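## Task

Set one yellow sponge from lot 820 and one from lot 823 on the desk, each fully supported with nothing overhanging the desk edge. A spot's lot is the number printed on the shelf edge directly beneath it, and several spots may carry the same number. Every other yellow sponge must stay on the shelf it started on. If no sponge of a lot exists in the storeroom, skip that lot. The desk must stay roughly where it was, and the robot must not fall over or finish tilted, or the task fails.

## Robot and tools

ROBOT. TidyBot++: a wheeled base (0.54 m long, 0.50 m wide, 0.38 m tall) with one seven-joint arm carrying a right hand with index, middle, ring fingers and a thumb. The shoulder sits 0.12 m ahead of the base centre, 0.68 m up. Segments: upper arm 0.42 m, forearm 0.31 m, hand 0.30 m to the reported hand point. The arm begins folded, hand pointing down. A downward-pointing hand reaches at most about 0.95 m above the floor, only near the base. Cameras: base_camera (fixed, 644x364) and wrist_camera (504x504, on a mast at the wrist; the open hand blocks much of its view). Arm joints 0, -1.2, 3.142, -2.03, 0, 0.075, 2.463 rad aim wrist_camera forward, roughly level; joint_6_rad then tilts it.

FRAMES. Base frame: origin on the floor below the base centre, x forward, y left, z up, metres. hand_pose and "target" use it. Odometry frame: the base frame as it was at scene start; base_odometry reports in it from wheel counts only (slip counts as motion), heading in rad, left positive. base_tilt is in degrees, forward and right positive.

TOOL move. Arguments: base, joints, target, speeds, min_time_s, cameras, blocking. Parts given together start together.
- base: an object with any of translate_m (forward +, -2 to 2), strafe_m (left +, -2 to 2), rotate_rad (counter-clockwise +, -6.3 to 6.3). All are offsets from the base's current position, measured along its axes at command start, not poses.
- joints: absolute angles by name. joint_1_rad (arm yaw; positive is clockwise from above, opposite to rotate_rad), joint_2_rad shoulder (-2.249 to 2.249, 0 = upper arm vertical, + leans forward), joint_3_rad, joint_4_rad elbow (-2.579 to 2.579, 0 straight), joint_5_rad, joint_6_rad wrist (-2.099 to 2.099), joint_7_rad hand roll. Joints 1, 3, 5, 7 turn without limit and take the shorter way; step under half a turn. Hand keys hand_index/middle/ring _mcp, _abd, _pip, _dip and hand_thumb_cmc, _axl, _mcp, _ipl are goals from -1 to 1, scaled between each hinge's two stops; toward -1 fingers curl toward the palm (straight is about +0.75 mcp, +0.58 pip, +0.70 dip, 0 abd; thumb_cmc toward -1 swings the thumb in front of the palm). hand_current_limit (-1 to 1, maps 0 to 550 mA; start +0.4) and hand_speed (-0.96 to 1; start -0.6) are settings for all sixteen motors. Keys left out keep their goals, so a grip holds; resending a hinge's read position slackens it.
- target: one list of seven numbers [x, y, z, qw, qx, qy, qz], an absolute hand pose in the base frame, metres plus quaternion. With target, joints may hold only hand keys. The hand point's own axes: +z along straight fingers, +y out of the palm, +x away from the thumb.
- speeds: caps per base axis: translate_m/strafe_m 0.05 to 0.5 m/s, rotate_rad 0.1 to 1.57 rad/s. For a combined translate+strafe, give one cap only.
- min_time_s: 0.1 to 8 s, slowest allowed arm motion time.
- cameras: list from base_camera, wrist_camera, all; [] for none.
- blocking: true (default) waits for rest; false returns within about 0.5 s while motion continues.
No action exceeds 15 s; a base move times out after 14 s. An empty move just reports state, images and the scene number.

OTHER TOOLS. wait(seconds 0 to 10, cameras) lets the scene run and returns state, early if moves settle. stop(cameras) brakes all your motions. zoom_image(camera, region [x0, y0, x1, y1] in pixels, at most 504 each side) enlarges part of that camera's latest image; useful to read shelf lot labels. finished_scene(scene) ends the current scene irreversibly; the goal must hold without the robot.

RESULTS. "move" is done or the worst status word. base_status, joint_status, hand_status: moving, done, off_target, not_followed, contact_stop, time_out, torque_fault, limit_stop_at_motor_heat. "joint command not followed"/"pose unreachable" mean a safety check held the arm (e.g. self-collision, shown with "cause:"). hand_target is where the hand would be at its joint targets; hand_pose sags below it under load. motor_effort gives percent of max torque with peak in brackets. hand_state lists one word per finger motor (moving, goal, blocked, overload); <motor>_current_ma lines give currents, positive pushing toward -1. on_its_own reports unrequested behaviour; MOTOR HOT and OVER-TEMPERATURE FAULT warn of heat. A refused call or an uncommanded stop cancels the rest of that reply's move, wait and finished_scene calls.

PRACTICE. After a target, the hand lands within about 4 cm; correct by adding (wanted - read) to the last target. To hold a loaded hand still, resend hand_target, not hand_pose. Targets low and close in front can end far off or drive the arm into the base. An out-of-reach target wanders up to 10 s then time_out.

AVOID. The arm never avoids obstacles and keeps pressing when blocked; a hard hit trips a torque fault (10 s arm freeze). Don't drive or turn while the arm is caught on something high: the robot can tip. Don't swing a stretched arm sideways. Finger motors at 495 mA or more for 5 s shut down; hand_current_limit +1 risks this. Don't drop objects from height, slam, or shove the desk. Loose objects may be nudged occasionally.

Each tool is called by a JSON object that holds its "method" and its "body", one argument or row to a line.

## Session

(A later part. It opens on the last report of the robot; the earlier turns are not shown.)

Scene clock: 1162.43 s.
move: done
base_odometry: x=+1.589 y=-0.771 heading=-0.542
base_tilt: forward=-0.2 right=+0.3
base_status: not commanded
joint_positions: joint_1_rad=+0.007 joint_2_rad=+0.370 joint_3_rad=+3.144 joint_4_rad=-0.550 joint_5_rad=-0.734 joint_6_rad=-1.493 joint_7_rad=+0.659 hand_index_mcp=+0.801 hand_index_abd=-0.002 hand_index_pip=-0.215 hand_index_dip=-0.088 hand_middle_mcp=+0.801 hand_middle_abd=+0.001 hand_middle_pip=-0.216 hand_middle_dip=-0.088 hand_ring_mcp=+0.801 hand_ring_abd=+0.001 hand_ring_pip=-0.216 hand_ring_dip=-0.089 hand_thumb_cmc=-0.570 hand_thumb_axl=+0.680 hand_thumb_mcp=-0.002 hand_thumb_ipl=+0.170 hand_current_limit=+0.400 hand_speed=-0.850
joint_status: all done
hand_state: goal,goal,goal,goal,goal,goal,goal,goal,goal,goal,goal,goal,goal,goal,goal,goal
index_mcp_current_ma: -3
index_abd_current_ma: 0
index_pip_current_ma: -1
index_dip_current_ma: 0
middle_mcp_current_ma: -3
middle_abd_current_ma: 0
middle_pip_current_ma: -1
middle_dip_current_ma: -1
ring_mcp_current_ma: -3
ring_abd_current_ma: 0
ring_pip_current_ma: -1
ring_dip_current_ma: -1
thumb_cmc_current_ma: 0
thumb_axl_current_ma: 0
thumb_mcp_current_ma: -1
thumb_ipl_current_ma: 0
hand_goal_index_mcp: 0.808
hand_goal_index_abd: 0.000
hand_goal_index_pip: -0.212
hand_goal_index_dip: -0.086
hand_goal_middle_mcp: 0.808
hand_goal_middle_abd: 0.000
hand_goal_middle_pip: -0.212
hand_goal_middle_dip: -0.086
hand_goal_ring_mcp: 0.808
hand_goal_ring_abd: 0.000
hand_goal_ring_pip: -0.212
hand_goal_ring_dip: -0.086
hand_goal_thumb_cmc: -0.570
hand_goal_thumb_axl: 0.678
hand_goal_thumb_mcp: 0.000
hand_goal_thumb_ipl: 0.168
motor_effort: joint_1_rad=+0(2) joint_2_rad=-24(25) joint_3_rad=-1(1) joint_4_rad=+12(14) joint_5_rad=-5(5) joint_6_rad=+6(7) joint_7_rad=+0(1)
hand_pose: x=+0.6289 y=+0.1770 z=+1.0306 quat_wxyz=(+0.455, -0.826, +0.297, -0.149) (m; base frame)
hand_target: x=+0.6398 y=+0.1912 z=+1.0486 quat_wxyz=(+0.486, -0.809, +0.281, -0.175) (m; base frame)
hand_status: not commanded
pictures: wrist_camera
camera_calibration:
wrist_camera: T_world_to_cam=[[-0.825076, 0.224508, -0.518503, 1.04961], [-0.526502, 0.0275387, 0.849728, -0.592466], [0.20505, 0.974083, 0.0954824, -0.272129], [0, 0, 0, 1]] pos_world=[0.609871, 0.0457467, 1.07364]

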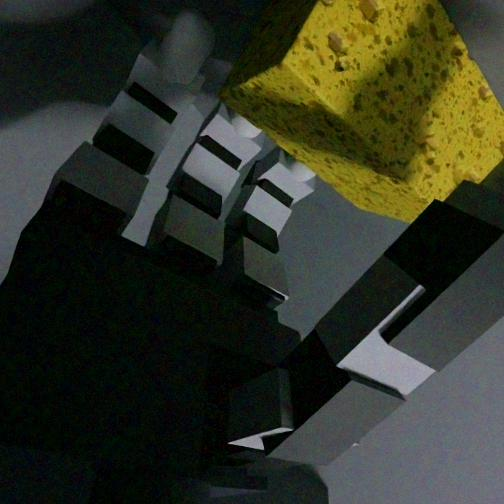

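{"method": "move", "body": {
  "joints": {"hand_thumb_mcp":-0.247,"hand_index_mcp":0.50,"hand_middle_mcp":0.50},
  "cameras": ["wrist_camera"]
}}

Scene clock: 1170.70 s.
move: off_target
base_odometry: x=+1.589 y=-0.771 heading=-0.542
base_tilt: forward=-0.2 right=+0.3
base_status: not commanded
joint_positions: joint_1_rad=+0.007 joint_2_rad=+0.369 joint_3_rad=+3.144 joint_4_rad=-0.550 joint_5_rad=-0.736 joint_6_rad=-1.488 joint_7_rad=+0.659 hand_index_mcp=+0.583 hand_index_abd=-0.002 hand_index_pip=-0.185 hand_index_dip=-0.079 hand_middle_mcp=+0.571 hand_middle_abd=+0.001 hand_middle_pip=-0.185 hand_middle_dip=-0.077 hand_ring_mcp=+0.801 hand_ring_abd=+0.001 hand_ring_pip=-0.216 hand_ring_dip=-0.089 hand_thumb_cmc=-0.560 hand_thumb_axl=+0.683 hand_thumb_mcp=-0.142 hand_thumb_ipl=+0.188 hand_current_limit=+0.400 hand_speed=-0.850
joint_status: hand_index_mcp off_target (ended at +0.583, target +0.500); hand_middle_mcp off_target (ended at +0.571, target +0.500); hand_thumb_mcp off_target (ended at -0.142, target -0.247)
hand_state: blocked,goal,blocked,goal,blocked,goal,blocked,goal,goal,goal,goal,goal,goal,goal,blocked,blocked
index_mcp_current_ma: 181
index_abd_current_ma: 0
index_pip_current_ma: 26
index_dip_current_ma: 3
middle_mcp_current_ma: 140
middle_abd_current_ma: 0
middle_pip_current_ma: 25
middle_dip_current_ma: 4
ring_mcp_current_ma: -3
ring_abd_current_ma: 0
ring_pip_current_ma: -1
ring_dip_current_ma: -1
thumb_cmc_current_ma: 5
thumb_axl_current_ma: 2
thumb_mcp_current_ma: 364
thumb_ipl_current_ma: 26
hand_goal_index_mcp: 0.500
hand_goal_index_abd: 0.000
hand_goal_index_pip: -0.212
hand_goal_index_dip: -0.086
hand_goal_middle_mcp: 0.500
hand_goal_middle_abd: 0.000
hand_goal_middle_pip: -0.212
hand_goal_middle_dip: -0.086
hand_goal_ring_mcp: 0.808
hand_goal_ring_abd: 0.000
hand_goal_ring_pip: -0.212
hand_goal_ring_dip: -0.086
hand_goal_thumb_cmc: -0.570
hand_goal_thumb_axl: 0.678
hand_goal_thumb_mcp: -0.246
hand_goal_thumb_ipl: 0.168
motor_effort: joint_1_rad=+1(2) joint_2_rad=-24(25) joint_3_rad=-1(1) joint_4_rad=+12(13) joint_5_rad=-4(5) joint_6_rad=+5(6) joint_7_rad=+0(1)
hand_pose: x=+0.6298 y=+0.1776 z=+1.0321 quat_wxyz=(+0.457, -0.825, +0.296, -0.151) (m; base frame)
hand_target: x=+0.6398 y=+0.1912 z=+1.0486 quat_wxyz=(+0.486, -0.809, +0.281, -0.175) (m; base frame)
hand_status: not commanded
pictures: wrist_camera
camera_calibration:
wrist_camera: T_world_to_cam=[[-0.822049, 0.227693, -0.521911, 1.05205], [-0.530755, 0.0255798, 0.847139, -0.587514], [0.206238, 0.973397, 0.0998211, -0.278163], [0, 0, 0, 1]] pos_world=[0.610376, 0.0462486, 1.07455]

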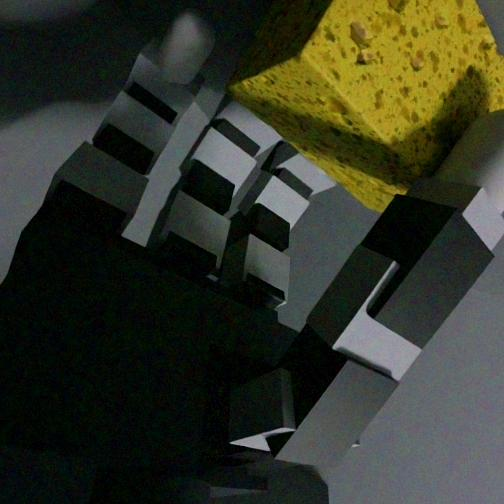

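{"method": "move", "body": {
  "joints": {"hand_thumb_mcp":-0.29,"hand_index_mcp":0.45,"hand_middle_mcp":0.45}
}}

{"method": "move", "body": {
  "joints": {"joint_2_rad":0.35,"joint_4_rad":-0.40,"joint_6_rad":-1.53,"joint_7_rad":0.64},
  "min_time_s": 3,
  "cameras": ["wrist_camera"]
}}

Scene clock: 1177.93 s.
move: off_target
base_odometry: x=+1.589 y=-0.771 heading=-0.542
base_tilt: forward=-0.2 right=+0.3
base_status: not commanded
joint_positions: joint_1_rad=+0.007 joint_2_rad=+0.368 joint_3_rad=+3.144 joint_4_rad=-0.550 joint_5_rad=-0.737 joint_6_rad=-1.486 joint_7_rad=+0.659 hand_index_mcp=+0.565 hand_index_abd=-0.002 hand_index_pip=-0.175 hand_index_dip=-0.076 hand_middle_mcp=+0.547 hand_middle_abd=+0.001 hand_middle_pip=-0.175 hand_middle_dip=-0.073 hand_ring_mcp=+0.801 hand_ring_abd=+0.001 hand_ring_pip=-0.216 hand_ring_dip=-0.089 hand_thumb_cmc=-0.556 hand_thumb_axl=+0.685 hand_thumb_mcp=-0.142 hand_thumb_ipl=+0.196 hand_current_limit=+0.400 hand_speed=-0.850
joint_status: hand_index_mcp off_target (ended at +0.565, target +0.450); hand_middle_mcp off_target (ended at +0.547, target +0.450); hand_thumb_mcp off_target (ended at -0.142, target -0.290)
hand_state: blocked,goal,blocked,goal,blocked,goal,blocked,goal,goal,goal,goal,goal,goal,goal,blocked,blocked
index_mcp_current_ma: 310
index_abd_current_ma: 0
index_pip_current_ma: 44
index_dip_current_ma: 5
middle_mcp_current_ma: 236
middle_abd_current_ma: 0
middle_pip_current_ma: 43
middle_dip_current_ma: 8
ring_mcp_current_ma: -3
ring_abd_current_ma: 0
ring_pip_current_ma: -1
ring_dip_current_ma: -1
thumb_cmc_current_ma: 9
thumb_axl_current_ma: 4
thumb_mcp_current_ma: 385
thumb_ipl_current_ma: 44
hand_goal_index_mcp: 0.450
hand_goal_index_abd: 0.000
hand_goal_index_pip: -0.212
hand_goal_index_dip: -0.086
hand_goal_middle_mcp: 0.450
hand_goal_middle_abd: 0.000
hand_goal_middle_pip: -0.212
hand_goal_middle_dip: -0.086
hand_goal_ring_mcp: 0.808
hand_goal_ring_abd: 0.000
hand_goal_ring_pip: -0.212
hand_goal_ring_dip: -0.086
hand_goal_thumb_cmc: -0.570
hand_goal_thumb_axl: 0.678
hand_goal_thumb_mcp: -0.290
hand_goal_thumb_ipl: 0.168
motor_effort: joint_1_rad=+1(2) joint_2_rad=-24(25) joint_3_rad=-1(1) joint_4_rad=+12(12) joint_5_rad=-4(4) joint_6_rad=+5(5) joint_7_rad=+1(1)
hand_pose: x=+0.6300 y=+0.1778 z=+1.0327 quat_wxyz=(+0.457, -0.825, +0.296, -0.152) (m; base frame)
hand_target: x=+0.6398 y=+0.1912 z=+1.0486 quat_wxyz=(+0.486, -0.809, +0.281, -0.175) (m; base frame)
hand_status: not commanded
pictures: none

Scene clock: 1181.23 s.
move: done
base_odometry: x=+1.589 y=-0.771 heading=-0.542
base_tilt: forward=-0.2 right=+0.3
base_status: not commanded
joint_positions: joint_1_rad=+0.007 joint_2_rad=+0.368 joint_3_rad=+3.144 joint_4_rad=-0.429 joint_5_rad=-0.737 joint_6_rad=-1.486 joint_7_rad=+0.659 hand_index_mcp=+0.562 hand_index_abd=-0.002 hand_index_pip=-0.172 hand_index_dip=-0.073 hand_middle_mcp=+0.543 hand_middle_abd=+0.001 hand_middle_pip=-0.174 hand_middle_dip=-0.071 hand_ring_mcp=+0.801 hand_ring_abd=+0.001 hand_ring_pip=-0.216 hand_ring_dip=-0.089 hand_thumb_cmc=-0.553 hand_thumb_axl=+0.687 hand_thumb_mcp=-0.142 hand_thumb_ipl=+0.197 hand_current_limit=+0.400 hand_speed=-0.850
joint_status: all done
hand_state: blocked,goal,blocked,goal,blocked,goal,blocked,goal,goal,goal,goal,goal,goal,goal,blocked,blocked
index_mcp_current_ma: 296
index_abd_current_ma: 0
index_pip_current_ma: 49
index_dip_current_ma: 8
middle_mcp_current_ma: 218
middle_abd_current_ma: 0
middle_pip_current_ma: 46
middle_dip_current_ma: 10
ring_mcp_current_ma: -3
ring_abd_current_ma: 0
ring_pip_current_ma: -1
ring_dip_current_ma: -1
thumb_cmc_current_ma: 12
thumb_axl_current_ma: 5
thumb_mcp_current_ma: 385
thumb_ipl_current_ma: 47
hand_goal_index_mcp: 0.450
hand_goal_index_abd: 0.000
hand_goal_index_pip: -0.212
hand_goal_index_dip: -0.086
hand_goal_middle_mcp: 0.450
hand_goal_middle_abd: 0.000
hand_goal_middle_pip: -0.212
hand_goal_middle_dip: -0.086
hand_goal_ring_mcp: 0.808
hand_goal_ring_abd: 0.000
hand_goal_ring_pip: -0.212
hand_goal_ring_dip: -0.086
hand_goal_thumb_cmc: -0.570
hand_goal_thumb_axl: 0.678
hand_goal_thumb_mcp: -0.290
hand_goal_thumb_ipl: 0.168
motor_effort: joint_1_rad=+0(2) joint_2_rad=-24(25) joint_3_rad=-1(1) joint_4_rad=+11(13) joint_5_rad=-4(5) joint_6_rad=+7(7) joint_7_rad=+1(2)
hand_pose: x=+0.6324 y=+0.1778 z=+1.0761 quat_wxyz=(+0.474, -0.814, +0.268, -0.202) (m; base frame)
hand_target: x=+0.6063 y=+0.1905 z=+1.0924 quat_wxyz=(+0.485, -0.816, +0.250, -0.189) (m; base frame)
hand_status: not commanded
pictures: wrist_camera
camera_calibration:
wrist_camera: T_world_to_cam=[[-0.752102, 0.227923, -0.61838, 1.13666], [-0.630224, 0.0257229, 0.775987, -0.483949], [0.192772, 0.973339, 0.124296, -0.301097], [0, 0, 0, 1]] pos_world=[0.607929, 0.0464482, 1.11585]

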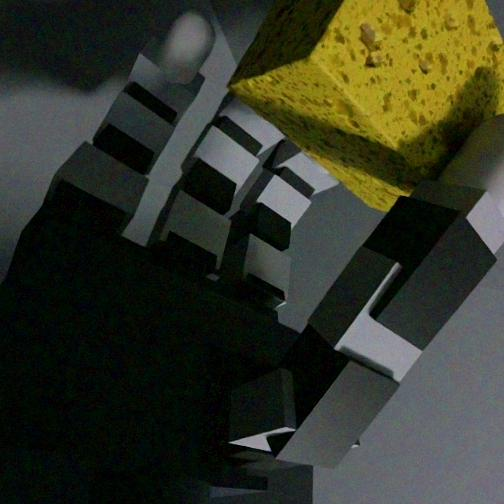

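{"method": "move", "body": {
  "base": {"translate_m":-0.55},
  "speeds": {"translate_m":0.3}
}}

{"method": "move", "body": {
  "joints": {"joint_2_rad":-0.506,"joint_4_rad":-1.919,"joint_5_rad":0.0,"joint_6_rad":-0.75,"joint_7_rad":0.0},
  "min_time_s": 4,
  "cameras": ["wrist_camera"]
}}

{"method": "move", "body": {
  "base": {"rotate_rad":-1.53}
}}

{"method": "move", "body": {
  "base": {"strafe_m":-1.48,"translate_m":0.1},
  "cameras": ["all"]
}}

Scene clock: 1203.40 s.
move: done
base_odometry: x=+1.117 y=-0.488 heading=-0.542
base_tilt: forward=-0.2 right=+0.3
base_status: done
joint_positions: joint_1_rad=+0.007 joint_2_rad=+0.353 joint_3_rad=+3.144 joint_4_rad=-0.425 joint_5_rad=-0.739 joint_6_rad=-1.486 joint_7_rad=+0.659 hand_index_mcp=+0.561 hand_index_abd=-0.002 hand_index_pip=-0.171 hand_index_dip=-0.073 hand_middle_mcp=+0.541 hand_middle_abd=+0.000 hand_middle_pip=-0.173 hand_middle_dip=-0.071 hand_ring_mcp=+0.801 hand_ring_abd=+0.001 hand_ring_pip=-0.215 hand_ring_dip=-0.089 hand_thumb_cmc=-0.552 hand_thumb_axl=+0.687 hand_thumb_mcp=-0.142 hand_thumb_ipl=+0.197 hand_current_limit=+0.400 hand_speed=-0.850
joint_status: not commanded
hand_state: blocked,goal,blocked,goal,blocked,goal,blocked,goal,goal,goal,goal,goal,goal,goal,blocked,blocked
index_mcp_current_ma: 292
index_abd_current_ma: 0
index_pip_current_ma: 51
index_dip_current_ma: 8
middle_mcp_current_ma: 211
middle_abd_current_ma: 0
middle_pip_current_ma: 47
middle_dip_current_ma: 10
ring_mcp_current_ma: -3
ring_abd_current_ma: 0
ring_pip_current_ma: -1
ring_dip_current_ma: -1
thumb_cmc_current_ma: 14
thumb_axl_current_ma: 6
thumb_mcp_current_ma: 385
thumb_ipl_current_ma: 47
hand_goal_index_mcp: 0.450
hand_goal_index_abd: 0.000
hand_goal_index_pip: -0.212
hand_goal_index_dip: -0.086
hand_goal_middle_mcp: 0.450
hand_goal_middle_abd: 0.000
hand_goal_middle_pip: -0.212
hand_goal_middle_dip: -0.086
hand_goal_ring_mcp: 0.808
hand_goal_ring_abd: 0.000
hand_goal_ring_pip: -0.212
hand_goal_ring_dip: -0.086
hand_goal_thumb_cmc: -0.570
hand_goal_thumb_axl: 0.678
hand_goal_thumb_mcp: -0.290
hand_goal_thumb_ipl: 0.168
motor_effort: joint_1_rad=+1(3) joint_2_rad=-23(28) joint_3_rad=-1(2) joint_4_rad=+11(13) joint_5_rad=-4(5) joint_6_rad=+7(7) joint_7_rad=+0(1)
hand_pose: x=+0.6261 y=+0.1787 z=+1.0854 quat_wxyz=(+0.477, -0.812, +0.263, -0.209) (m; base frame)
hand_target: x=+0.6063 y=+0.1905 z=+1.0924 quat_wxyz=(+0.485, -0.816, +0.250, -0.189) (m; base frame)
hand_status: not commanded
pictures: none

Scene clock: 1207.73 s.
move: done
base_odometry: x=+1.117 y=-0.488 heading=-0.542
base_tilt: forward=-0.2 right=+0.3
base_status: not commanded
joint_positions: joint_1_rad=+0.007 joint_2_rad=-0.493 joint_3_rad=+3.144 joint_4_rad=-1.877 joint_5_rad=-0.044 joint_6_rad=-0.848 joint_7_rad=+0.042 hand_index_mcp=+0.561 hand_index_abd=-0.002 hand_index_pip=-0.171 hand_index_dip=-0.073 hand_middle_mcp=+0.541 hand_middle_abd=+0.000 hand_middle_pip=-0.173 hand_middle_dip=-0.071 hand_ring_mcp=+0.801 hand_ring_abd=+0.001 hand_ring_pip=-0.215 hand_ring_dip=-0.089 hand_thumb_cmc=-0.552 hand_thumb_axl=+0.687 hand_thumb_mcp=-0.142 hand_thumb_ipl=+0.197 hand_current_limit=+0.400 hand_speed=-0.850
joint_status: all done
hand_state: blocked,goal,blocked,goal,blocked,goal,blocked,goal,goal,goal,goal,goal,goal,goal,blocked,blocked
index_mcp_current_ma: 292
index_abd_current_ma: 0
index_pip_current_ma: 51
index_dip_current_ma: 8
middle_mcp_current_ma: 211
middle_abd_current_ma: 0
middle_pip_current_ma: 47
middle_dip_current_ma: 10
ring_mcp_current_ma: -3
ring_abd_current_ma: 0
ring_pip_current_ma: -1
ring_dip_current_ma: -1
thumb_cmc_current_ma: 14
thumb_axl_current_ma: 6
thumb_mcp_current_ma: 385
thumb_ipl_current_ma: 47
hand_goal_index_mcp: 0.450
hand_goal_index_abd: 0.000
hand_goal_index_pip: -0.212
hand_goal_index_dip: -0.086
hand_goal_middle_mcp: 0.450
hand_goal_middle_abd: 0.000
hand_goal_middle_pip: -0.212
hand_goal_middle_dip: -0.086
hand_goal_ring_mcp: 0.808
hand_goal_ring_abd: 0.000
hand_goal_ring_pip: -0.212
hand_goal_ring_dip: -0.086
hand_goal_thumb_cmc: -0.570
hand_goal_thumb_axl: 0.678
hand_goal_thumb_mcp: -0.290
hand_goal_thumb_ipl: 0.168
motor_effort: joint_1_rad=+1(2) joint_2_rad=-3(24) joint_3_rad=+1(1) joint_4_rad=+16(17) joint_5_rad=+0(5) joint_6_rad=+7(8) joint_7_rad=+0(2)
hand_pose: x=+0.4141 y=+0.0301 z=+0.8593 quat_wxyz=(+0.318, -0.641, +0.629, -0.303) (m; base frame)
hand_target: x=+0.4282 y=+0.0239 z=+0.8605 quat_wxyz=(+0.332, -0.624, +0.624, -0.332) (m; base frame)
hand_status: not commanded
pictures: wrist_camera
camera_calibration:
wrist_camera: T_world_to_cam=[[-0.406303, 0.767579, -0.495723, 0.60728], [-0.244962, 0.431161, 0.868386, -0.700564], [0.880291, 0.474261, 0.0128456, -0.262203], [0, 0, 0, 1]] pos_world=[0.305943, -0.0397271, 0.912771]

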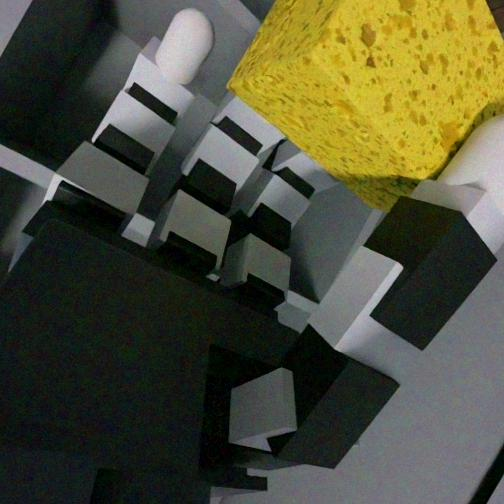

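Scene clock: 1210.00 s.
move: done
base_odometry: x=+1.117 y=-0.488 heading=-2.070
base_tilt: forward=-0.2 right=+0.3
base_status: done
joint_positions: joint_1_rad=+0.007 joint_2_rad=-0.494 joint_3_rad=+3.144 joint_4_rad=-1.877 joint_5_rad=-0.036 joint_6_rad=-0.842 joint_7_rad=+0.040 hand_index_mcp=+0.561 hand_index_abd=-0.002 hand_index_pip=-0.171 hand_index_dip=-0.073 hand_middle_mcp=+0.541 hand_middle_abd=+0.000 hand_middle_pip=-0.173 hand_middle_dip=-0.071 hand_ring_mcp=+0.801 hand_ring_abd=+0.001 hand_ring_pip=-0.215 hand_ring_dip=-0.089 hand_thumb_cmc=-0.552 hand_thumb_axl=+0.687 hand_thumb_mcp=-0.142 hand_thumb_ipl=+0.197 hand_current_limit=+0.400 hand_speed=-0.850
joint_status: not commanded
hand_state: blocked,goal,blocked,goal,blocked,goal,blocked,goal,goal,goal,goal,goal,goal,goal,blocked,blocked
index_mcp_current_ma: 292
index_abd_current_ma: 0
index_pip_current_ma: 51
index_dip_current_ma: 8
middle_mcp_current_ma: 211
middle_abd_current_ma: 0
middle_pip_current_ma: 47
middle_dip_current_ma: 10
ring_mcp_current_ma: -3
ring_abd_current_ma: 0
ring_pip_current_ma: -1
ring_dip_current_ma: -1
thumb_cmc_current_ma: 14
thumb_axl_current_ma: 6
thumb_mcp_current_ma: 385
thumb_ipl_current_ma: 47
hand_goal_index_mcp: 0.450
hand_goal_index_abd: 0.000
hand_goal_index_pip: -0.212
hand_goal_index_dip: -0.086
hand_goal_middle_mcp: 0.450
hand_goal_middle_abd: 0.000
hand_goal_middle_pip: -0.212
hand_goal_middle_dip: -0.086
hand_goal_ring_mcp: 0.808
hand_goal_ring_abd: 0.000
hand_goal_ring_pip: -0.212
hand_goal_ring_dip: -0.086
hand_goal_thumb_cmc: -0.570
hand_goal_thumb_axl: 0.678
hand_goal_thumb_mcp: -0.290
hand_goal_thumb_ipl: 0.168
motor_effort: joint_1_rad=+0(2) joint_2_rad=-3(4) joint_3_rad=+1(2) joint_4_rad=+16(17) joint_5_rad=+0(1) joint_6_rad=+7(7) joint_7_rad=+0(1)
hand_pose: x=+0.4157 y=+0.0280 z=+0.8605 quat_wxyz=(+0.318, -0.640, +0.628, -0.308) (m; base frame)
hand_target: x=+0.4282 y=+0.0239 z=+0.8605 quat_wxyz=(+0.332, -0.624, +0.624, -0.332) (m; base frame)
hand_status: not commanded
pictures: none

Scene clock: 1214.07 s.
move: done
base_odometry: x=-0.230 y=+0.133 heading=-2.071
base_tilt: forward=-0.2 right=+0.3
base_status: done
joint_positions: joint_1_rad=+0.007 joint_2_rad=-0.494 joint_3_rad=+3.144 joint_4_rad=-1.877 joint_5_rad=-0.033 joint_6_rad=-0.842 joint_7_rad=+0.040 hand_index_mcp=+0.561 hand_index_abd=-0.002 hand_index_pip=-0.171 hand_index_dip=-0.073 hand_middle_mcp=+0.541 hand_middle_abd=+0.000 hand_middle_pip=-0.173 hand_middle_dip=-0.071 hand_ring_mcp=+0.801 hand_ring_abd=+0.001 hand_ring_pip=-0.215 hand_ring_dip=-0.089 hand_thumb_cmc=-0.552 hand_thumb_axl=+0.687 hand_thumb_mcp=-0.142 hand_thumb_ipl=+0.197 hand_current_limit=+0.400 hand_speed=-0.850
joint_status: not commanded
hand_state: blocked,goal,blocked,goal,blocked,goal,blocked,goal,goal,goal,goal,goal,goal,goal,blocked,blocked
index_mcp_current_ma: 292
index_abd_current_ma: 0
index_pip_current_ma: 51
index_dip_current_ma: 8
middle_mcp_current_ma: 211
middle_abd_current_ma: 0
middle_pip_current_ma: 47
middle_dip_current_ma: 10
ring_mcp_current_ma: -3
ring_abd_current_ma: 0
ring_pip_current_ma: -1
ring_dip_current_ma: -1
thumb_cmc_current_ma: 14
thumb_axl_current_ma: 6
thumb_mcp_current_ma: 385
thumb_ipl_current_ma: 47
hand_goal_index_mcp: 0.450
hand_goal_index_abd: 0.000
hand_goal_index_pip: -0.212
hand_goal_index_dip: -0.086
hand_goal_middle_mcp: 0.450
hand_goal_middle_abd: 0.000
hand_goal_middle_pip: -0.212
hand_goal_middle_dip: -0.086
hand_goal_ring_mcp: 0.808
hand_goal_ring_abd: 0.000
hand_goal_ring_pip: -0.212
hand_goal_ring_dip: -0.086
hand_goal_thumb_cmc: -0.570
hand_goal_thumb_axl: 0.678
hand_goal_thumb_mcp: -0.290
hand_goal_thumb_ipl: 0.168
motor_effort: joint_1_rad=+1(2) joint_2_rad=-3(3) joint_3_rad=+1(3) joint_4_rad=+16(17) joint_5_rad=+0(1) joint_6_rad=+7(7) joint_7_rad=+1(1)
hand_pose: x=+0.4157 y=+0.0272 z=+0.8605 quat_wxyz=(+0.317, -0.641, +0.627, -0.309) (m; base frame)
hand_target: x=+0.4282 y=+0.0239 z=+0.8605 quat_wxyz=(+0.332, -0.624, +0.624, -0.332) (m; base frame)
hand_status: not commanded
pictures: base_camera, wrist_camera
camera_calibration:
wrist_camera: T_world_to_cam=[[-0.400109, 0.764154, -0.505946, 0.617046], [-0.250003, 0.440117, 0.862436, -0.693088], [0.881709, 0.471557, 0.0149464, -0.264526], [0, 0, 0, 1]] pos_world=[0.306847, -0.0417394, 0.91389]

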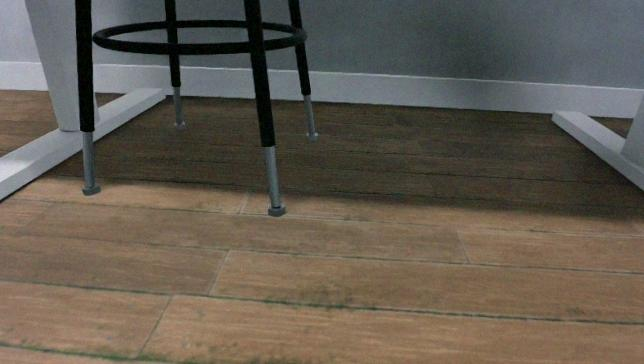

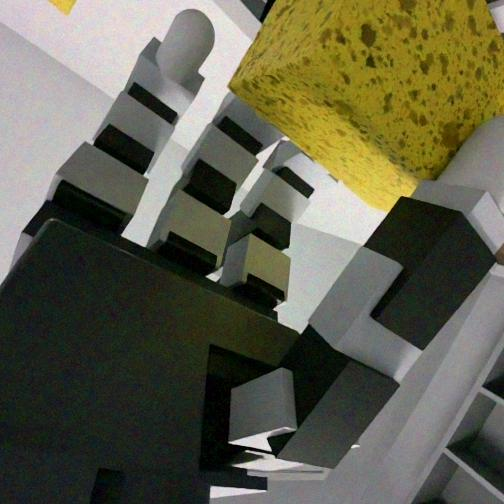

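{"method": "move", "body": {
  "base": {"translate_m": 0.185},
  "speeds": {"translate_m": 0.2},
  "cameras": ["base_camera", "wrist_camera"]
}}

{"method": "move", "body": {
  "joints": {"joint_1_rad": 0, "joint_2_rad": -0.05, "joint_3_rad": 3.142, "joint_4_rad": -1.77, "joint_5_rad": 0, "joint_6_rad": -0.38, "joint_7_rad": 0},
  "min_time_s": 3,
  "cameras": ["wrist_camera"]
}}

Scene clock: 1257.10 s.
move: done
base_odometry: x=-0.319 y=-0.029 heading=-2.071
base_tilt: forward=-0.2 right=+0.3
base_status: done
joint_positions: joint_1_rad=+0.007 joint_2_rad=-0.502 joint_3_rad=+3.144 joint_4_rad=-1.877 joint_5_rad=-0.032 joint_6_rad=-0.841 joint_7_rad=+0.040 hand_index_mcp=+0.561 hand_index_abd=-0.002 hand_index_pip=-0.171 hand_index_dip=-0.073 hand_middle_mcp=+0.541 hand_middle_abd=+0.000 hand_middle_pip=-0.173 hand_middle_dip=-0.071 hand_ring_mcp=+0.801 hand_ring_abd=+0.001 hand_ring_pip=-0.215 hand_ring_dip=-0.089 hand_thumb_cmc=-0.552 hand_thumb_axl=+0.687 hand_thumb_mcp=-0.142 hand_thumb_ipl=+0.197 hand_current_limit=+0.400 hand_speed=-0.850
joint_status: not commanded
hand_state: blocked,goal,blocked,goal,blocked,goal,blocked,goal,goal,goal,goal,goal,goal,goal,blocked,blocked
index_mcp_current_ma: 292
index_abd_current_ma: 0
index_pip_current_ma: 51
index_dip_current_ma: 8
middle_mcp_current_ma: 211
middle_abd_current_ma: 0
middle_pip_current_ma: 47
middle_dip_current_ma: 10
ring_mcp_current_ma: -3
ring_abd_current_ma: 0
ring_pip_current_ma: -1
ring_dip_current_ma: -1
thumb_cmc_current_ma: 14
thumb_axl_current_ma: 6
thumb_mcp_current_ma: 385
thumb_ipl_current_ma: 47
hand_goal_index_mcp: 0.450
hand_goal_index_abd: 0.000
hand_goal_index_pip: -0.212
hand_goal_index_dip: -0.086
hand_goal_middle_mcp: 0.450
hand_goal_middle_abd: 0.000
hand_goal_middle_pip: -0.212
hand_goal_middle_dip: -0.086
hand_goal_ring_mcp: 0.808
hand_goal_ring_abd: 0.000
hand_goal_ring_pip: -0.212
hand_goal_ring_dip: -0.086
hand_goal_thumb_cmc: -0.570
hand_goal_thumb_axl: 0.678
hand_goal_thumb_mcp: -0.290
hand_goal_thumb_ipl: 0.168
motor_effort: joint_1_rad=+1(1) joint_2_rad=-2(5) joint_3_rad=+1(2) joint_4_rad=+15(17) joint_5_rad=+0(1) joint_6_rad=+6(8) joint_7_rad=+0(1)
hand_pose: x=+0.4143 y=+0.0270 z=+0.8630 quat_wxyz=(+0.320, -0.639, +0.626, -0.312) (m; base frame)
hand_target: x=+0.4282 y=+0.0239 z=+0.8605 quat_wxyz=(+0.332, -0.624, +0.624, -0.332) (m; base frame)
hand_status: not commanded
pictures: base_camera, wrist_camera
camera_calibration:
wrist_camera: T_world_to_cam=[[-0.395427, 0.763946, -0.509925, 0.619372], [-0.257743, 0.440576, 0.85992, -0.690101], [0.881593, 0.471465, 0.0226866, -0.269978], [0, 0, 0, 1]] pos_world=[0.305058, -0.04184, 0.91539]

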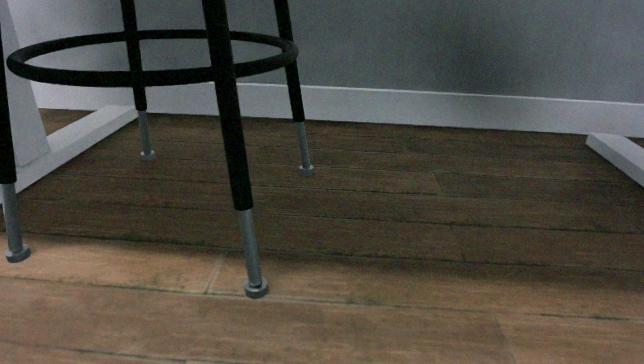

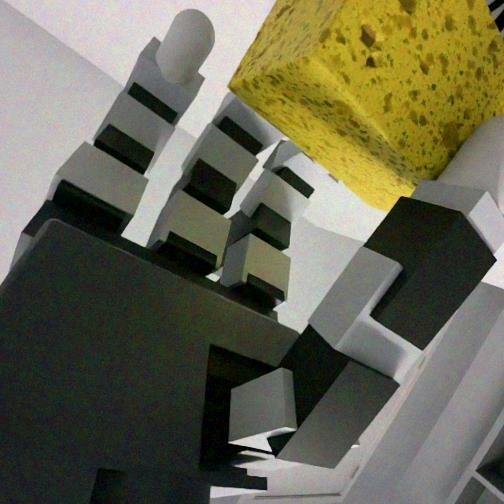

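Scene clock: 1260.43 s.
move: done
base_odometry: x=-0.319 y=-0.029 heading=-2.071
base_tilt: forward=-0.2 right=+0.3
base_status: not commanded
joint_positions: joint_1_rad=+0.007 joint_2_rad=-0.064 joint_3_rad=+3.144 joint_4_rad=-1.801 joint_5_rad=-0.032 joint_6_rad=-0.477 joint_7_rad=+0.040 hand_index_mcp=+0.561 hand_index_abd=-0.002 hand_index_pip=-0.171 hand_index_dip=-0.073 hand_middle_mcp=+0.541 hand_middle_abd=+0.000 hand_middle_pip=-0.173 hand_middle_dip=-0.071 hand_ring_mcp=+0.801 hand_ring_abd=+0.001 hand_ring_pip=-0.215 hand_ring_dip=-0.089 hand_thumb_cmc=-0.552 hand_thumb_axl=+0.687 hand_thumb_mcp=-0.142 hand_thumb_ipl=+0.197 hand_current_limit=+0.400 hand_speed=-0.850
joint_status: all done
hand_state: blocked,goal,blocked,goal,blocked,goal,blocked,goal,goal,goal,goal,goal,goal,goal,blocked,blocked
index_mcp_current_ma: 292
index_abd_current_ma: 0
index_pip_current_ma: 51
index_dip_current_ma: 8
middle_mcp_current_ma: 211
middle_abd_current_ma: 0
middle_pip_current_ma: 47
middle_dip_current_ma: 10
ring_mcp_current_ma: -3
ring_abd_current_ma: 0
ring_pip_current_ma: -1
ring_dip_current_ma: -1
thumb_cmc_current_ma: 14
thumb_axl_current_ma: 6
thumb_mcp_current_ma: 385
thumb_ipl_current_ma: 47
hand_goal_index_mcp: 0.450
hand_goal_index_abd: 0.000
hand_goal_index_pip: -0.212
hand_goal_index_dip: -0.086
hand_goal_middle_mcp: 0.450
hand_goal_middle_abd: 0.000
hand_goal_middle_pip: -0.212
hand_goal_middle_dip: -0.086
hand_goal_ring_mcp: 0.808
hand_goal_ring_abd: 0.000
hand_goal_ring_pip: -0.212
hand_goal_ring_dip: -0.086
hand_goal_thumb_cmc: -0.570
hand_goal_thumb_axl: 0.678
hand_goal_thumb_mcp: -0.290
hand_goal_thumb_ipl: 0.168
motor_effort: joint_1_rad=+1(2) joint_2_rad=-15(17) joint_3_rad=+0(2) joint_4_rad=+16(17) joint_5_rad=+0(1) joint_6_rad=+7(8) joint_7_rad=+0(2)
hand_pose: x=+0.5922 y=+0.0234 z=+0.8006 quat_wxyz=(+0.318, -0.636, +0.629, -0.315) (m; base frame)
hand_target: x=+0.6262 y=+0.0238 z=+0.8297 quat_wxyz=(+0.352, -0.613, +0.613, -0.352) (m; base frame)
hand_status: not commanded
pictures: wrist_camera
camera_calibration:
wrist_camera: T_world_to_cam=[[-0.386123, 0.768257, -0.510578, 0.655644], [-0.252682, 0.444243, 0.859535, -0.591826], [0.887164, 0.4609, 0.0225922, -0.426661], [0, 0, 0, 1]] pos_world=[0.482134, -0.0441403, 0.853092]

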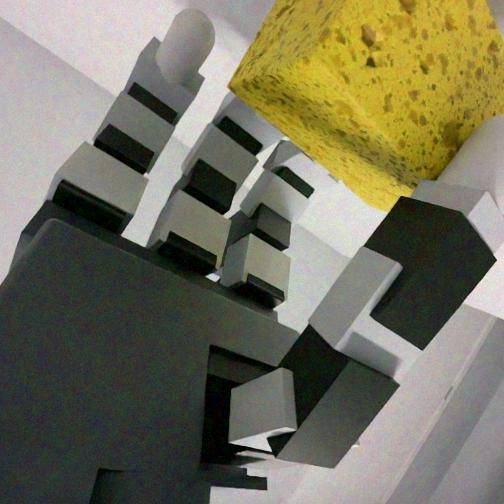

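{"method": "move", "body": {
  "joints": {"joint_2_rad": -0.035, "joint_4_rad": -1.87, "joint_6_rad": -0.315},
  "min_time_s": 2
}}

{"method": "move", "body": {
  "joints": {"joint_2_rad": -0.03, "joint_4_rad": -1.91, "joint_6_rad": -0.27},
  "min_time_s": 1.5
}}

{"method": "move", "body": {
  "joints": {"joint_2_rad": -0.025, "joint_4_rad": -1.935, "joint_6_rad": -0.245},
  "min_time_s": 1.5,
  "cameras": ["wrist_camera"]
}}

Scene clock: 1268.87 s.
move: done
base_odometry: x=-0.319 y=-0.029 heading=-2.071
base_tilt: forward=-0.2 right=+0.3
base_status: not commanded
joint_positions: joint_1_rad=+0.007 joint_2_rad=-0.054 joint_3_rad=+3.144 joint_4_rad=-1.827 joint_5_rad=-0.032 joint_6_rad=-0.413 joint_7_rad=+0.040 hand_index_mcp=+0.561 hand_index_abd=-0.002 hand_index_pip=-0.171 hand_index_dip=-0.073 hand_middle_mcp=+0.541 hand_middle_abd=+0.000 hand_middle_pip=-0.173 hand_middle_dip=-0.071 hand_ring_mcp=+0.801 hand_ring_abd=+0.001 hand_ring_pip=-0.215 hand_ring_dip=-0.089 hand_thumb_cmc=-0.552 hand_thumb_axl=+0.687 hand_thumb_mcp=-0.142 hand_thumb_ipl=+0.197 hand_current_limit=+0.400 hand_speed=-0.850
joint_status: all done
hand_state: blocked,goal,blocked,goal,blocked,goal,blocked,goal,goal,goal,goal,goal,goal,goal,blocked,blocked
index_mcp_current_ma: 292
index_abd_current_ma: 0
index_pip_current_ma: 51
index_dip_current_ma: 8
middle_mcp_current_ma: 211
middle_abd_current_ma: 0
middle_pip_current_ma: 47
middle_dip_current_ma: 10
ring_mcp_current_ma: -3
ring_abd_current_ma: 0
ring_pip_current_ma: -1
ring_dip_current_ma: -1
thumb_cmc_current_ma: 14
thumb_axl_current_ma: 6
thumb_mcp_current_ma: 385
thumb_ipl_current_ma: 47
hand_goal_index_mcp: 0.450
hand_goal_index_abd: 0.000
hand_goal_index_pip: -0.212
hand_goal_index_dip: -0.086
hand_goal_middle_mcp: 0.450
hand_goal_middle_abd: 0.000
hand_goal_middle_pip: -0.212
hand_goal_middle_dip: -0.086
hand_goal_ring_mcp: 0.808
hand_goal_ring_abd: 0.000
hand_goal_ring_pip: -0.212
hand_goal_ring_dip: -0.086
hand_goal_thumb_cmc: -0.570
hand_goal_thumb_axl: 0.678
hand_goal_thumb_mcp: -0.290
hand_goal_thumb_ipl: 0.168
motor_effort: joint_1_rad=+1(2) joint_2_rad=-16(17) joint_3_rad=+1(1) joint_4_rad=+17(17) joint_5_rad=+0(0) joint_6_rad=+7(9) joint_7_rad=+1(1)
hand_pose: x=+0.6013 y=+0.0228 z=+0.7957 quat_wxyz=(+0.326, -0.630, +0.625, -0.324) (m; base frame)
hand_target: x=+0.6135 y=+0.0238 z=+0.7841 quat_wxyz=(+0.336, -0.622, +0.622, -0.336) (m; base frame)
hand_status: not commanded
pictures: none

Scene clock: 1270.67 s.
move: done
base_odometry: x=-0.319 y=-0.029 heading=-2.071
base_tilt: forward=-0.2 right=+0.3
base_status: not commanded
joint_positions: joint_1_rad=+0.007 joint_2_rad=-0.050 joint_3_rad=+3.144 joint_4_rad=-1.866 joint_5_rad=-0.032 joint_6_rad=-0.368 joint_7_rad=+0.040 hand_index_mcp=+0.561 hand_index_abd=-0.002 hand_index_pip=-0.171 hand_index_dip=-0.073 hand_middle_mcp=+0.541 hand_middle_abd=+0.000 hand_middle_pip=-0.173 hand_middle_dip=-0.071 hand_ring_mcp=+0.801 hand_ring_abd=+0.001 hand_ring_pip=-0.215 hand_ring_dip=-0.089 hand_thumb_cmc=-0.552 hand_thumb_axl=+0.687 hand_thumb_mcp=-0.142 hand_thumb_ipl=+0.197 hand_current_limit=+0.400 hand_speed=-0.850
joint_status: all done
hand_state: blocked,goal,blocked,goal,blocked,goal,blocked,goal,goal,goal,goal,goal,goal,goal,blocked,blocked
index_mcp_current_ma: 292
index_abd_current_ma: 0
index_pip_current_ma: 51
index_dip_current_ma: 8
middle_mcp_current_ma: 211
middle_abd_current_ma: 0
middle_pip_current_ma: 47
middle_dip_current_ma: 10
ring_mcp_current_ma: -3
ring_abd_current_ma: 0
ring_pip_current_ma: -1
ring_dip_current_ma: -1
thumb_cmc_current_ma: 14
thumb_axl_current_ma: 6
thumb_mcp_current_ma: 385
thumb_ipl_current_ma: 47
hand_goal_index_mcp: 0.450
hand_goal_index_abd: 0.000
hand_goal_index_pip: -0.212
hand_goal_index_dip: -0.086
hand_goal_middle_mcp: 0.450
hand_goal_middle_abd: 0.000
hand_goal_middle_pip: -0.212
hand_goal_middle_dip: -0.086
hand_goal_ring_mcp: 0.808
hand_goal_ring_abd: 0.000
hand_goal_ring_pip: -0.212
hand_goal_ring_dip: -0.086
hand_goal_thumb_cmc: -0.570
hand_goal_thumb_axl: 0.678
hand_goal_thumb_mcp: -0.290
hand_goal_thumb_ipl: 0.168
motor_effort: joint_1_rad=+1(1) joint_2_rad=-15(16) joint_3_rad=+1(1) joint_4_rad=+16(17) joint_5_rad=+0(0) joint_6_rad=+7(9) joint_7_rad=+0(1)
hand_pose: x=+0.6005 y=+0.0225 z=+0.7829 quat_wxyz=(+0.327, -0.630, +0.625, -0.325) (m; base frame)
hand_target: x=+0.6116 y=+0.0238 z=+0.7706 quat_wxyz=(+0.336, -0.622, +0.622, -0.336) (m; base frame)
hand_status: not commanded
pictures: none

Scene clock: 1272.47 s.
move: done
base_odometry: x=-0.319 y=-0.029 heading=-2.071
base_tilt: forward=-0.2 right=+0.3
base_status: not commanded
joint_positions: joint_1_rad=+0.007 joint_2_rad=-0.045 joint_3_rad=+3.144 joint_4_rad=-1.891 joint_5_rad=-0.032 joint_6_rad=-0.343 joint_7_rad=+0.040 hand_index_mcp=+0.561 hand_index_abd=-0.002 hand_index_pip=-0.171 hand_index_dip=-0.073 hand_middle_mcp=+0.541 hand_middle_abd=+0.000 hand_middle_pip=-0.173 hand_middle_dip=-0.071 hand_ring_mcp=+0.801 hand_ring_abd=+0.001 hand_ring_pip=-0.215 hand_ring_dip=-0.089 hand_thumb_cmc=-0.552 hand_thumb_axl=+0.687 hand_thumb_mcp=-0.142 hand_thumb_ipl=+0.197 hand_current_limit=+0.400 hand_speed=-0.850
joint_status: all done
hand_state: blocked,goal,blocked,goal,blocked,goal,blocked,goal,goal,goal,goal,goal,goal,goal,blocked,blocked
index_mcp_current_ma: 292
index_abd_current_ma: 0
index_pip_current_ma: 51
index_dip_current_ma: 8
middle_mcp_current_ma: 211
middle_abd_current_ma: 0
middle_pip_current_ma: 47
middle_dip_current_ma: 10
ring_mcp_current_ma: -3
ring_abd_current_ma: 0
ring_pip_current_ma: -1
ring_dip_current_ma: -1
thumb_cmc_current_ma: 14
thumb_axl_current_ma: 6
thumb_mcp_current_ma: 385
thumb_ipl_current_ma: 47
hand_goal_index_mcp: 0.450
hand_goal_index_abd: 0.000
hand_goal_index_pip: -0.212
hand_goal_index_dip: -0.086
hand_goal_middle_mcp: 0.450
hand_goal_middle_abd: 0.000
hand_goal_middle_pip: -0.212
hand_goal_middle_dip: -0.086
hand_goal_ring_mcp: 0.808
hand_goal_ring_abd: 0.000
hand_goal_ring_pip: -0.212
hand_goal_ring_dip: -0.086
hand_goal_thumb_cmc: -0.570
hand_goal_thumb_axl: 0.678
hand_goal_thumb_mcp: -0.290
hand_goal_thumb_ipl: 0.168
motor_effort: joint_1_rad=+1(1) joint_2_rad=-15(16) joint_3_rad=+0(1) joint_4_rad=+16(16) joint_5_rad=+0(0) joint_6_rad=+7(8) joint_7_rad=+0(1)
hand_pose: x=+0.5990 y=+0.0223 z=+0.7730 quat_wxyz=(+0.325, -0.630, +0.626, -0.324) (m; base frame)
hand_target: x=+0.6095 y=+0.0239 z=+0.7607 quat_wxyz=(+0.335, -0.623, +0.623, -0.335) (m; base frame)
hand_status: not commanded
pictures: wrist_camera
camera_calibration:
wrist_camera: T_world_to_cam=[[-0.369241, 0.769252, -0.521453, 0.643277], [-0.273302, 0.446408, 0.852071, -0.547765], [0.888238, 0.457134, 0.0454059, -0.4497], [0, 0, 0, 1]] pos_world=[0.48726, -0.0447417, 0.822593]

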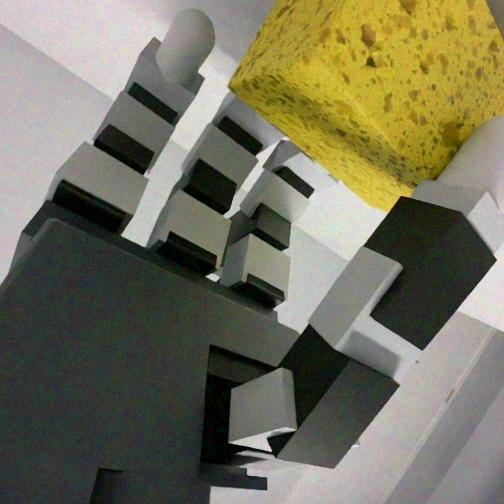

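{"method": "move", "body": {
  "joints": {"joint_2_rad": -0.022, "joint_4_rad": -1.95, "joint_6_rad": -0.23},
  "min_time_s": 1
}}

{"method": "move", "body": {
  "joints": {"joint_2_rad": -0.019, "joint_4_rad": -1.965, "joint_6_rad": -0.215},
  "min_time_s": 1
}}

{"method": "move", "body": {
  "joints": {"joint_2_rad": -0.016, "joint_4_rad": -1.98, "joint_6_rad": -0.20},
  "min_time_s": 1
}}

Scene clock: 1280.13 s.
move: done
base_odometry: x=-0.319 y=-0.029 heading=-2.071
base_tilt: forward=-0.2 right=+0.3
base_status: not commanded
joint_positions: joint_1_rad=+0.007 joint_2_rad=-0.042 joint_3_rad=+3.144 joint_4_rad=-1.906 joint_5_rad=-0.032 joint_6_rad=-0.327 joint_7_rad=+0.040 hand_index_mcp=+0.561 hand_index_abd=-0.002 hand_index_pip=-0.171 hand_index_dip=-0.073 hand_middle_mcp=+0.541 hand_middle_abd=+0.000 hand_middle_pip=-0.173 hand_middle_dip=-0.071 hand_ring_mcp=+0.801 hand_ring_abd=+0.001 hand_ring_pip=-0.215 hand_ring_dip=-0.089 hand_thumb_cmc=-0.552 hand_thumb_axl=+0.687 hand_thumb_mcp=-0.142 hand_thumb_ipl=+0.197 hand_current_limit=+0.400 hand_speed=-0.850
joint_status: all done
hand_state: blocked,goal,blocked,goal,blocked,goal,blocked,goal,goal,goal,goal,goal,goal,goal,blocked,blocked
index_mcp_current_ma: 292
index_abd_current_ma: 0
index_pip_current_ma: 51
index_dip_current_ma: 8
middle_mcp_current_ma: 211
middle_abd_current_ma: 0
middle_pip_current_ma: 47
middle_dip_current_ma: 10
ring_mcp_current_ma: -3
ring_abd_current_ma: 0
ring_pip_current_ma: -1
ring_dip_current_ma: -1
thumb_cmc_current_ma: 14
thumb_axl_current_ma: 6
thumb_mcp_current_ma: 385
thumb_ipl_current_ma: 47
hand_goal_index_mcp: 0.450
hand_goal_index_abd: 0.000
hand_goal_index_pip: -0.212
hand_goal_index_dip: -0.086
hand_goal_middle_mcp: 0.450
hand_goal_middle_abd: 0.000
hand_goal_middle_pip: -0.212
hand_goal_middle_dip: -0.086
hand_goal_ring_mcp: 0.808
hand_goal_ring_abd: 0.000
hand_goal_ring_pip: -0.212
hand_goal_ring_dip: -0.086
hand_goal_thumb_cmc: -0.570
hand_goal_thumb_axl: 0.678
hand_goal_thumb_mcp: -0.290
hand_goal_thumb_ipl: 0.168
motor_effort: joint_1_rad=+1(1) joint_2_rad=-16(16) joint_3_rad=+0(1) joint_4_rad=+15(17) joint_5_rad=+0(0) joint_6_rad=+7(8) joint_7_rad=+0(1)
hand_pose: x=+0.5980 y=+0.0221 z=+0.7671 quat_wxyz=(+0.324, -0.631, +0.627, -0.323) (m; base frame)
hand_target: x=+0.6081 y=+0.0239 z=+0.7548 quat_wxyz=(+0.334, -0.623, +0.623, -0.334) (m; base frame)
hand_status: not commanded
pictures: none

Scene clock: 1281.43 s.
move: done
base_odometry: x=-0.319 y=-0.029 heading=-2.071
base_tilt: forward=-0.2 right=+0.3
base_status: not commanded
joint_positions: joint_1_rad=+0.007 joint_2_rad=-0.042 joint_3_rad=+3.144 joint_4_rad=-1.917 joint_5_rad=-0.032 joint_6_rad=-0.310 joint_7_rad=+0.039 hand_index_mcp=+0.561 hand_index_abd=-0.002 hand_index_pip=-0.171 hand_index_dip=-0.073 hand_middle_mcp=+0.540 hand_middle_abd=+0.000 hand_middle_pip=-0.172 hand_middle_dip=-0.069 hand_ring_mcp=+0.801 hand_ring_abd=+0.001 hand_ring_pip=-0.215 hand_ring_dip=-0.089 hand_thumb_cmc=-0.552 hand_thumb_axl=+0.687 hand_thumb_mcp=-0.142 hand_thumb_ipl=+0.198 hand_current_limit=+0.400 hand_speed=-0.850
joint_status: all done
hand_state: blocked,goal,blocked,goal,blocked,goal,blocked,goal,goal,goal,goal,goal,goal,goal,blocked,blocked
index_mcp_current_ma: 292
index_abd_current_ma: 0
index_pip_current_ma: 51
index_dip_current_ma: 8
middle_mcp_current_ma: 208
middle_abd_current_ma: 0
middle_pip_current_ma: 48
middle_dip_current_ma: 12
ring_mcp_current_ma: -3
ring_abd_current_ma: 0
ring_pip_current_ma: -1
ring_dip_current_ma: -1
thumb_cmc_current_ma: 14
thumb_axl_current_ma: 6
thumb_mcp_current_ma: 385
thumb_ipl_current_ma: 49
hand_goal_index_mcp: 0.450
hand_goal_index_abd: 0.000
hand_goal_index_pip: -0.212
hand_goal_index_dip: -0.086
hand_goal_middle_mcp: 0.450
hand_goal_middle_abd: 0.000
hand_goal_middle_pip: -0.212
hand_goal_middle_dip: -0.086
hand_goal_ring_mcp: 0.808
hand_goal_ring_abd: 0.000
hand_goal_ring_pip: -0.212
hand_goal_ring_dip: -0.086
hand_goal_thumb_cmc: -0.570
hand_goal_thumb_axl: 0.678
hand_goal_thumb_mcp: -0.290
hand_goal_thumb_ipl: 0.168
motor_effort: joint_1_rad=+1(1) joint_2_rad=-14(16) joint_3_rad=+0(1) joint_4_rad=+15(17) joint_5_rad=+0(0) joint_6_rad=+7(8) joint_7_rad=+1(1)
hand_pose: x=+0.5986 y=+0.0220 z=+0.7645 quat_wxyz=(+0.326, -0.629, +0.626, -0.325) (m; base frame)
hand_target: x=+0.6067 y=+0.0239 z=+0.7489 quat_wxyz=(+0.333, -0.624, +0.624, -0.333) (m; base frame)
hand_status: not commanded
pictures: none

Scene clock: 1282.73 s.
move: done
base_odometry: x=-0.319 y=-0.029 heading=-2.071
base_tilt: forward=-0.2 right=+0.3
base_status: not commanded
joint_positions: joint_1_rad=+0.007 joint_2_rad=-0.042 joint_3_rad=+3.144 joint_4_rad=-1.928 joint_5_rad=-0.032 joint_6_rad=-0.290 joint_7_rad=+0.038 hand_index_mcp=+0.560 hand_index_abd=-0.002 hand_index_pip=-0.171 hand_index_dip=-0.081 hand_middle_mcp=+0.537 hand_middle_abd=+0.000 hand_middle_pip=-0.172 hand_middle_dip=-0.068 hand_ring_mcp=+0.801 hand_ring_abd=+0.001 hand_ring_pip=-0.215 hand_ring_dip=-0.089 hand_thumb_cmc=-0.552 hand_thumb_axl=+0.687 hand_thumb_mcp=-0.142 hand_thumb_ipl=+0.200 hand_current_limit=+0.400 hand_speed=-0.850
joint_status: all done
hand_state: blocked,goal,blocked,goal,blocked,goal,blocked,goal,goal,goal,goal,goal,goal,goal,blocked,blocked
index_mcp_current_ma: 290
index_abd_current_ma: 0
index_pip_current_ma: 51
index_dip_current_ma: 2
middle_mcp_current_ma: 196
middle_abd_current_ma: 0
middle_pip_current_ma: 49
middle_dip_current_ma: 13
ring_mcp_current_ma: -3
ring_abd_current_ma: 0
ring_pip_current_ma: -1
ring_dip_current_ma: -1
thumb_cmc_current_ma: 14
thumb_axl_current_ma: 6
thumb_mcp_current_ma: 385
thumb_ipl_current_ma: 57
hand_goal_index_mcp: 0.450
hand_goal_index_abd: 0.000
hand_goal_index_pip: -0.212
hand_goal_index_dip: -0.086
hand_goal_middle_mcp: 0.450
hand_goal_middle_abd: 0.000
hand_goal_middle_pip: -0.212
hand_goal_middle_dip: -0.086
hand_goal_ring_mcp: 0.808
hand_goal_ring_abd: 0.000
hand_goal_ring_pip: -0.212
hand_goal_ring_dip: -0.086
hand_goal_thumb_cmc: -0.570
hand_goal_thumb_axl: 0.678
hand_goal_thumb_mcp: -0.290
hand_goal_thumb_ipl: 0.168
motor_effort: joint_1_rad=+0(1) joint_2_rad=-13(16) joint_3_rad=+1(1) joint_4_rad=+13(16) joint_5_rad=+0(0) joint_6_rad=+6(8) joint_7_rad=+1(1)
hand_pose: x=+0.5999 y=+0.0219 z=+0.7632 quat_wxyz=(+0.329, -0.627, +0.625, -0.328) (m; base frame)
hand_target: x=+0.6051 y=+0.0239 z=+0.7431 quat_wxyz=(+0.332, -0.624, +0.624, -0.332) (m; base frame)
hand_status: not commanded
pictures: none


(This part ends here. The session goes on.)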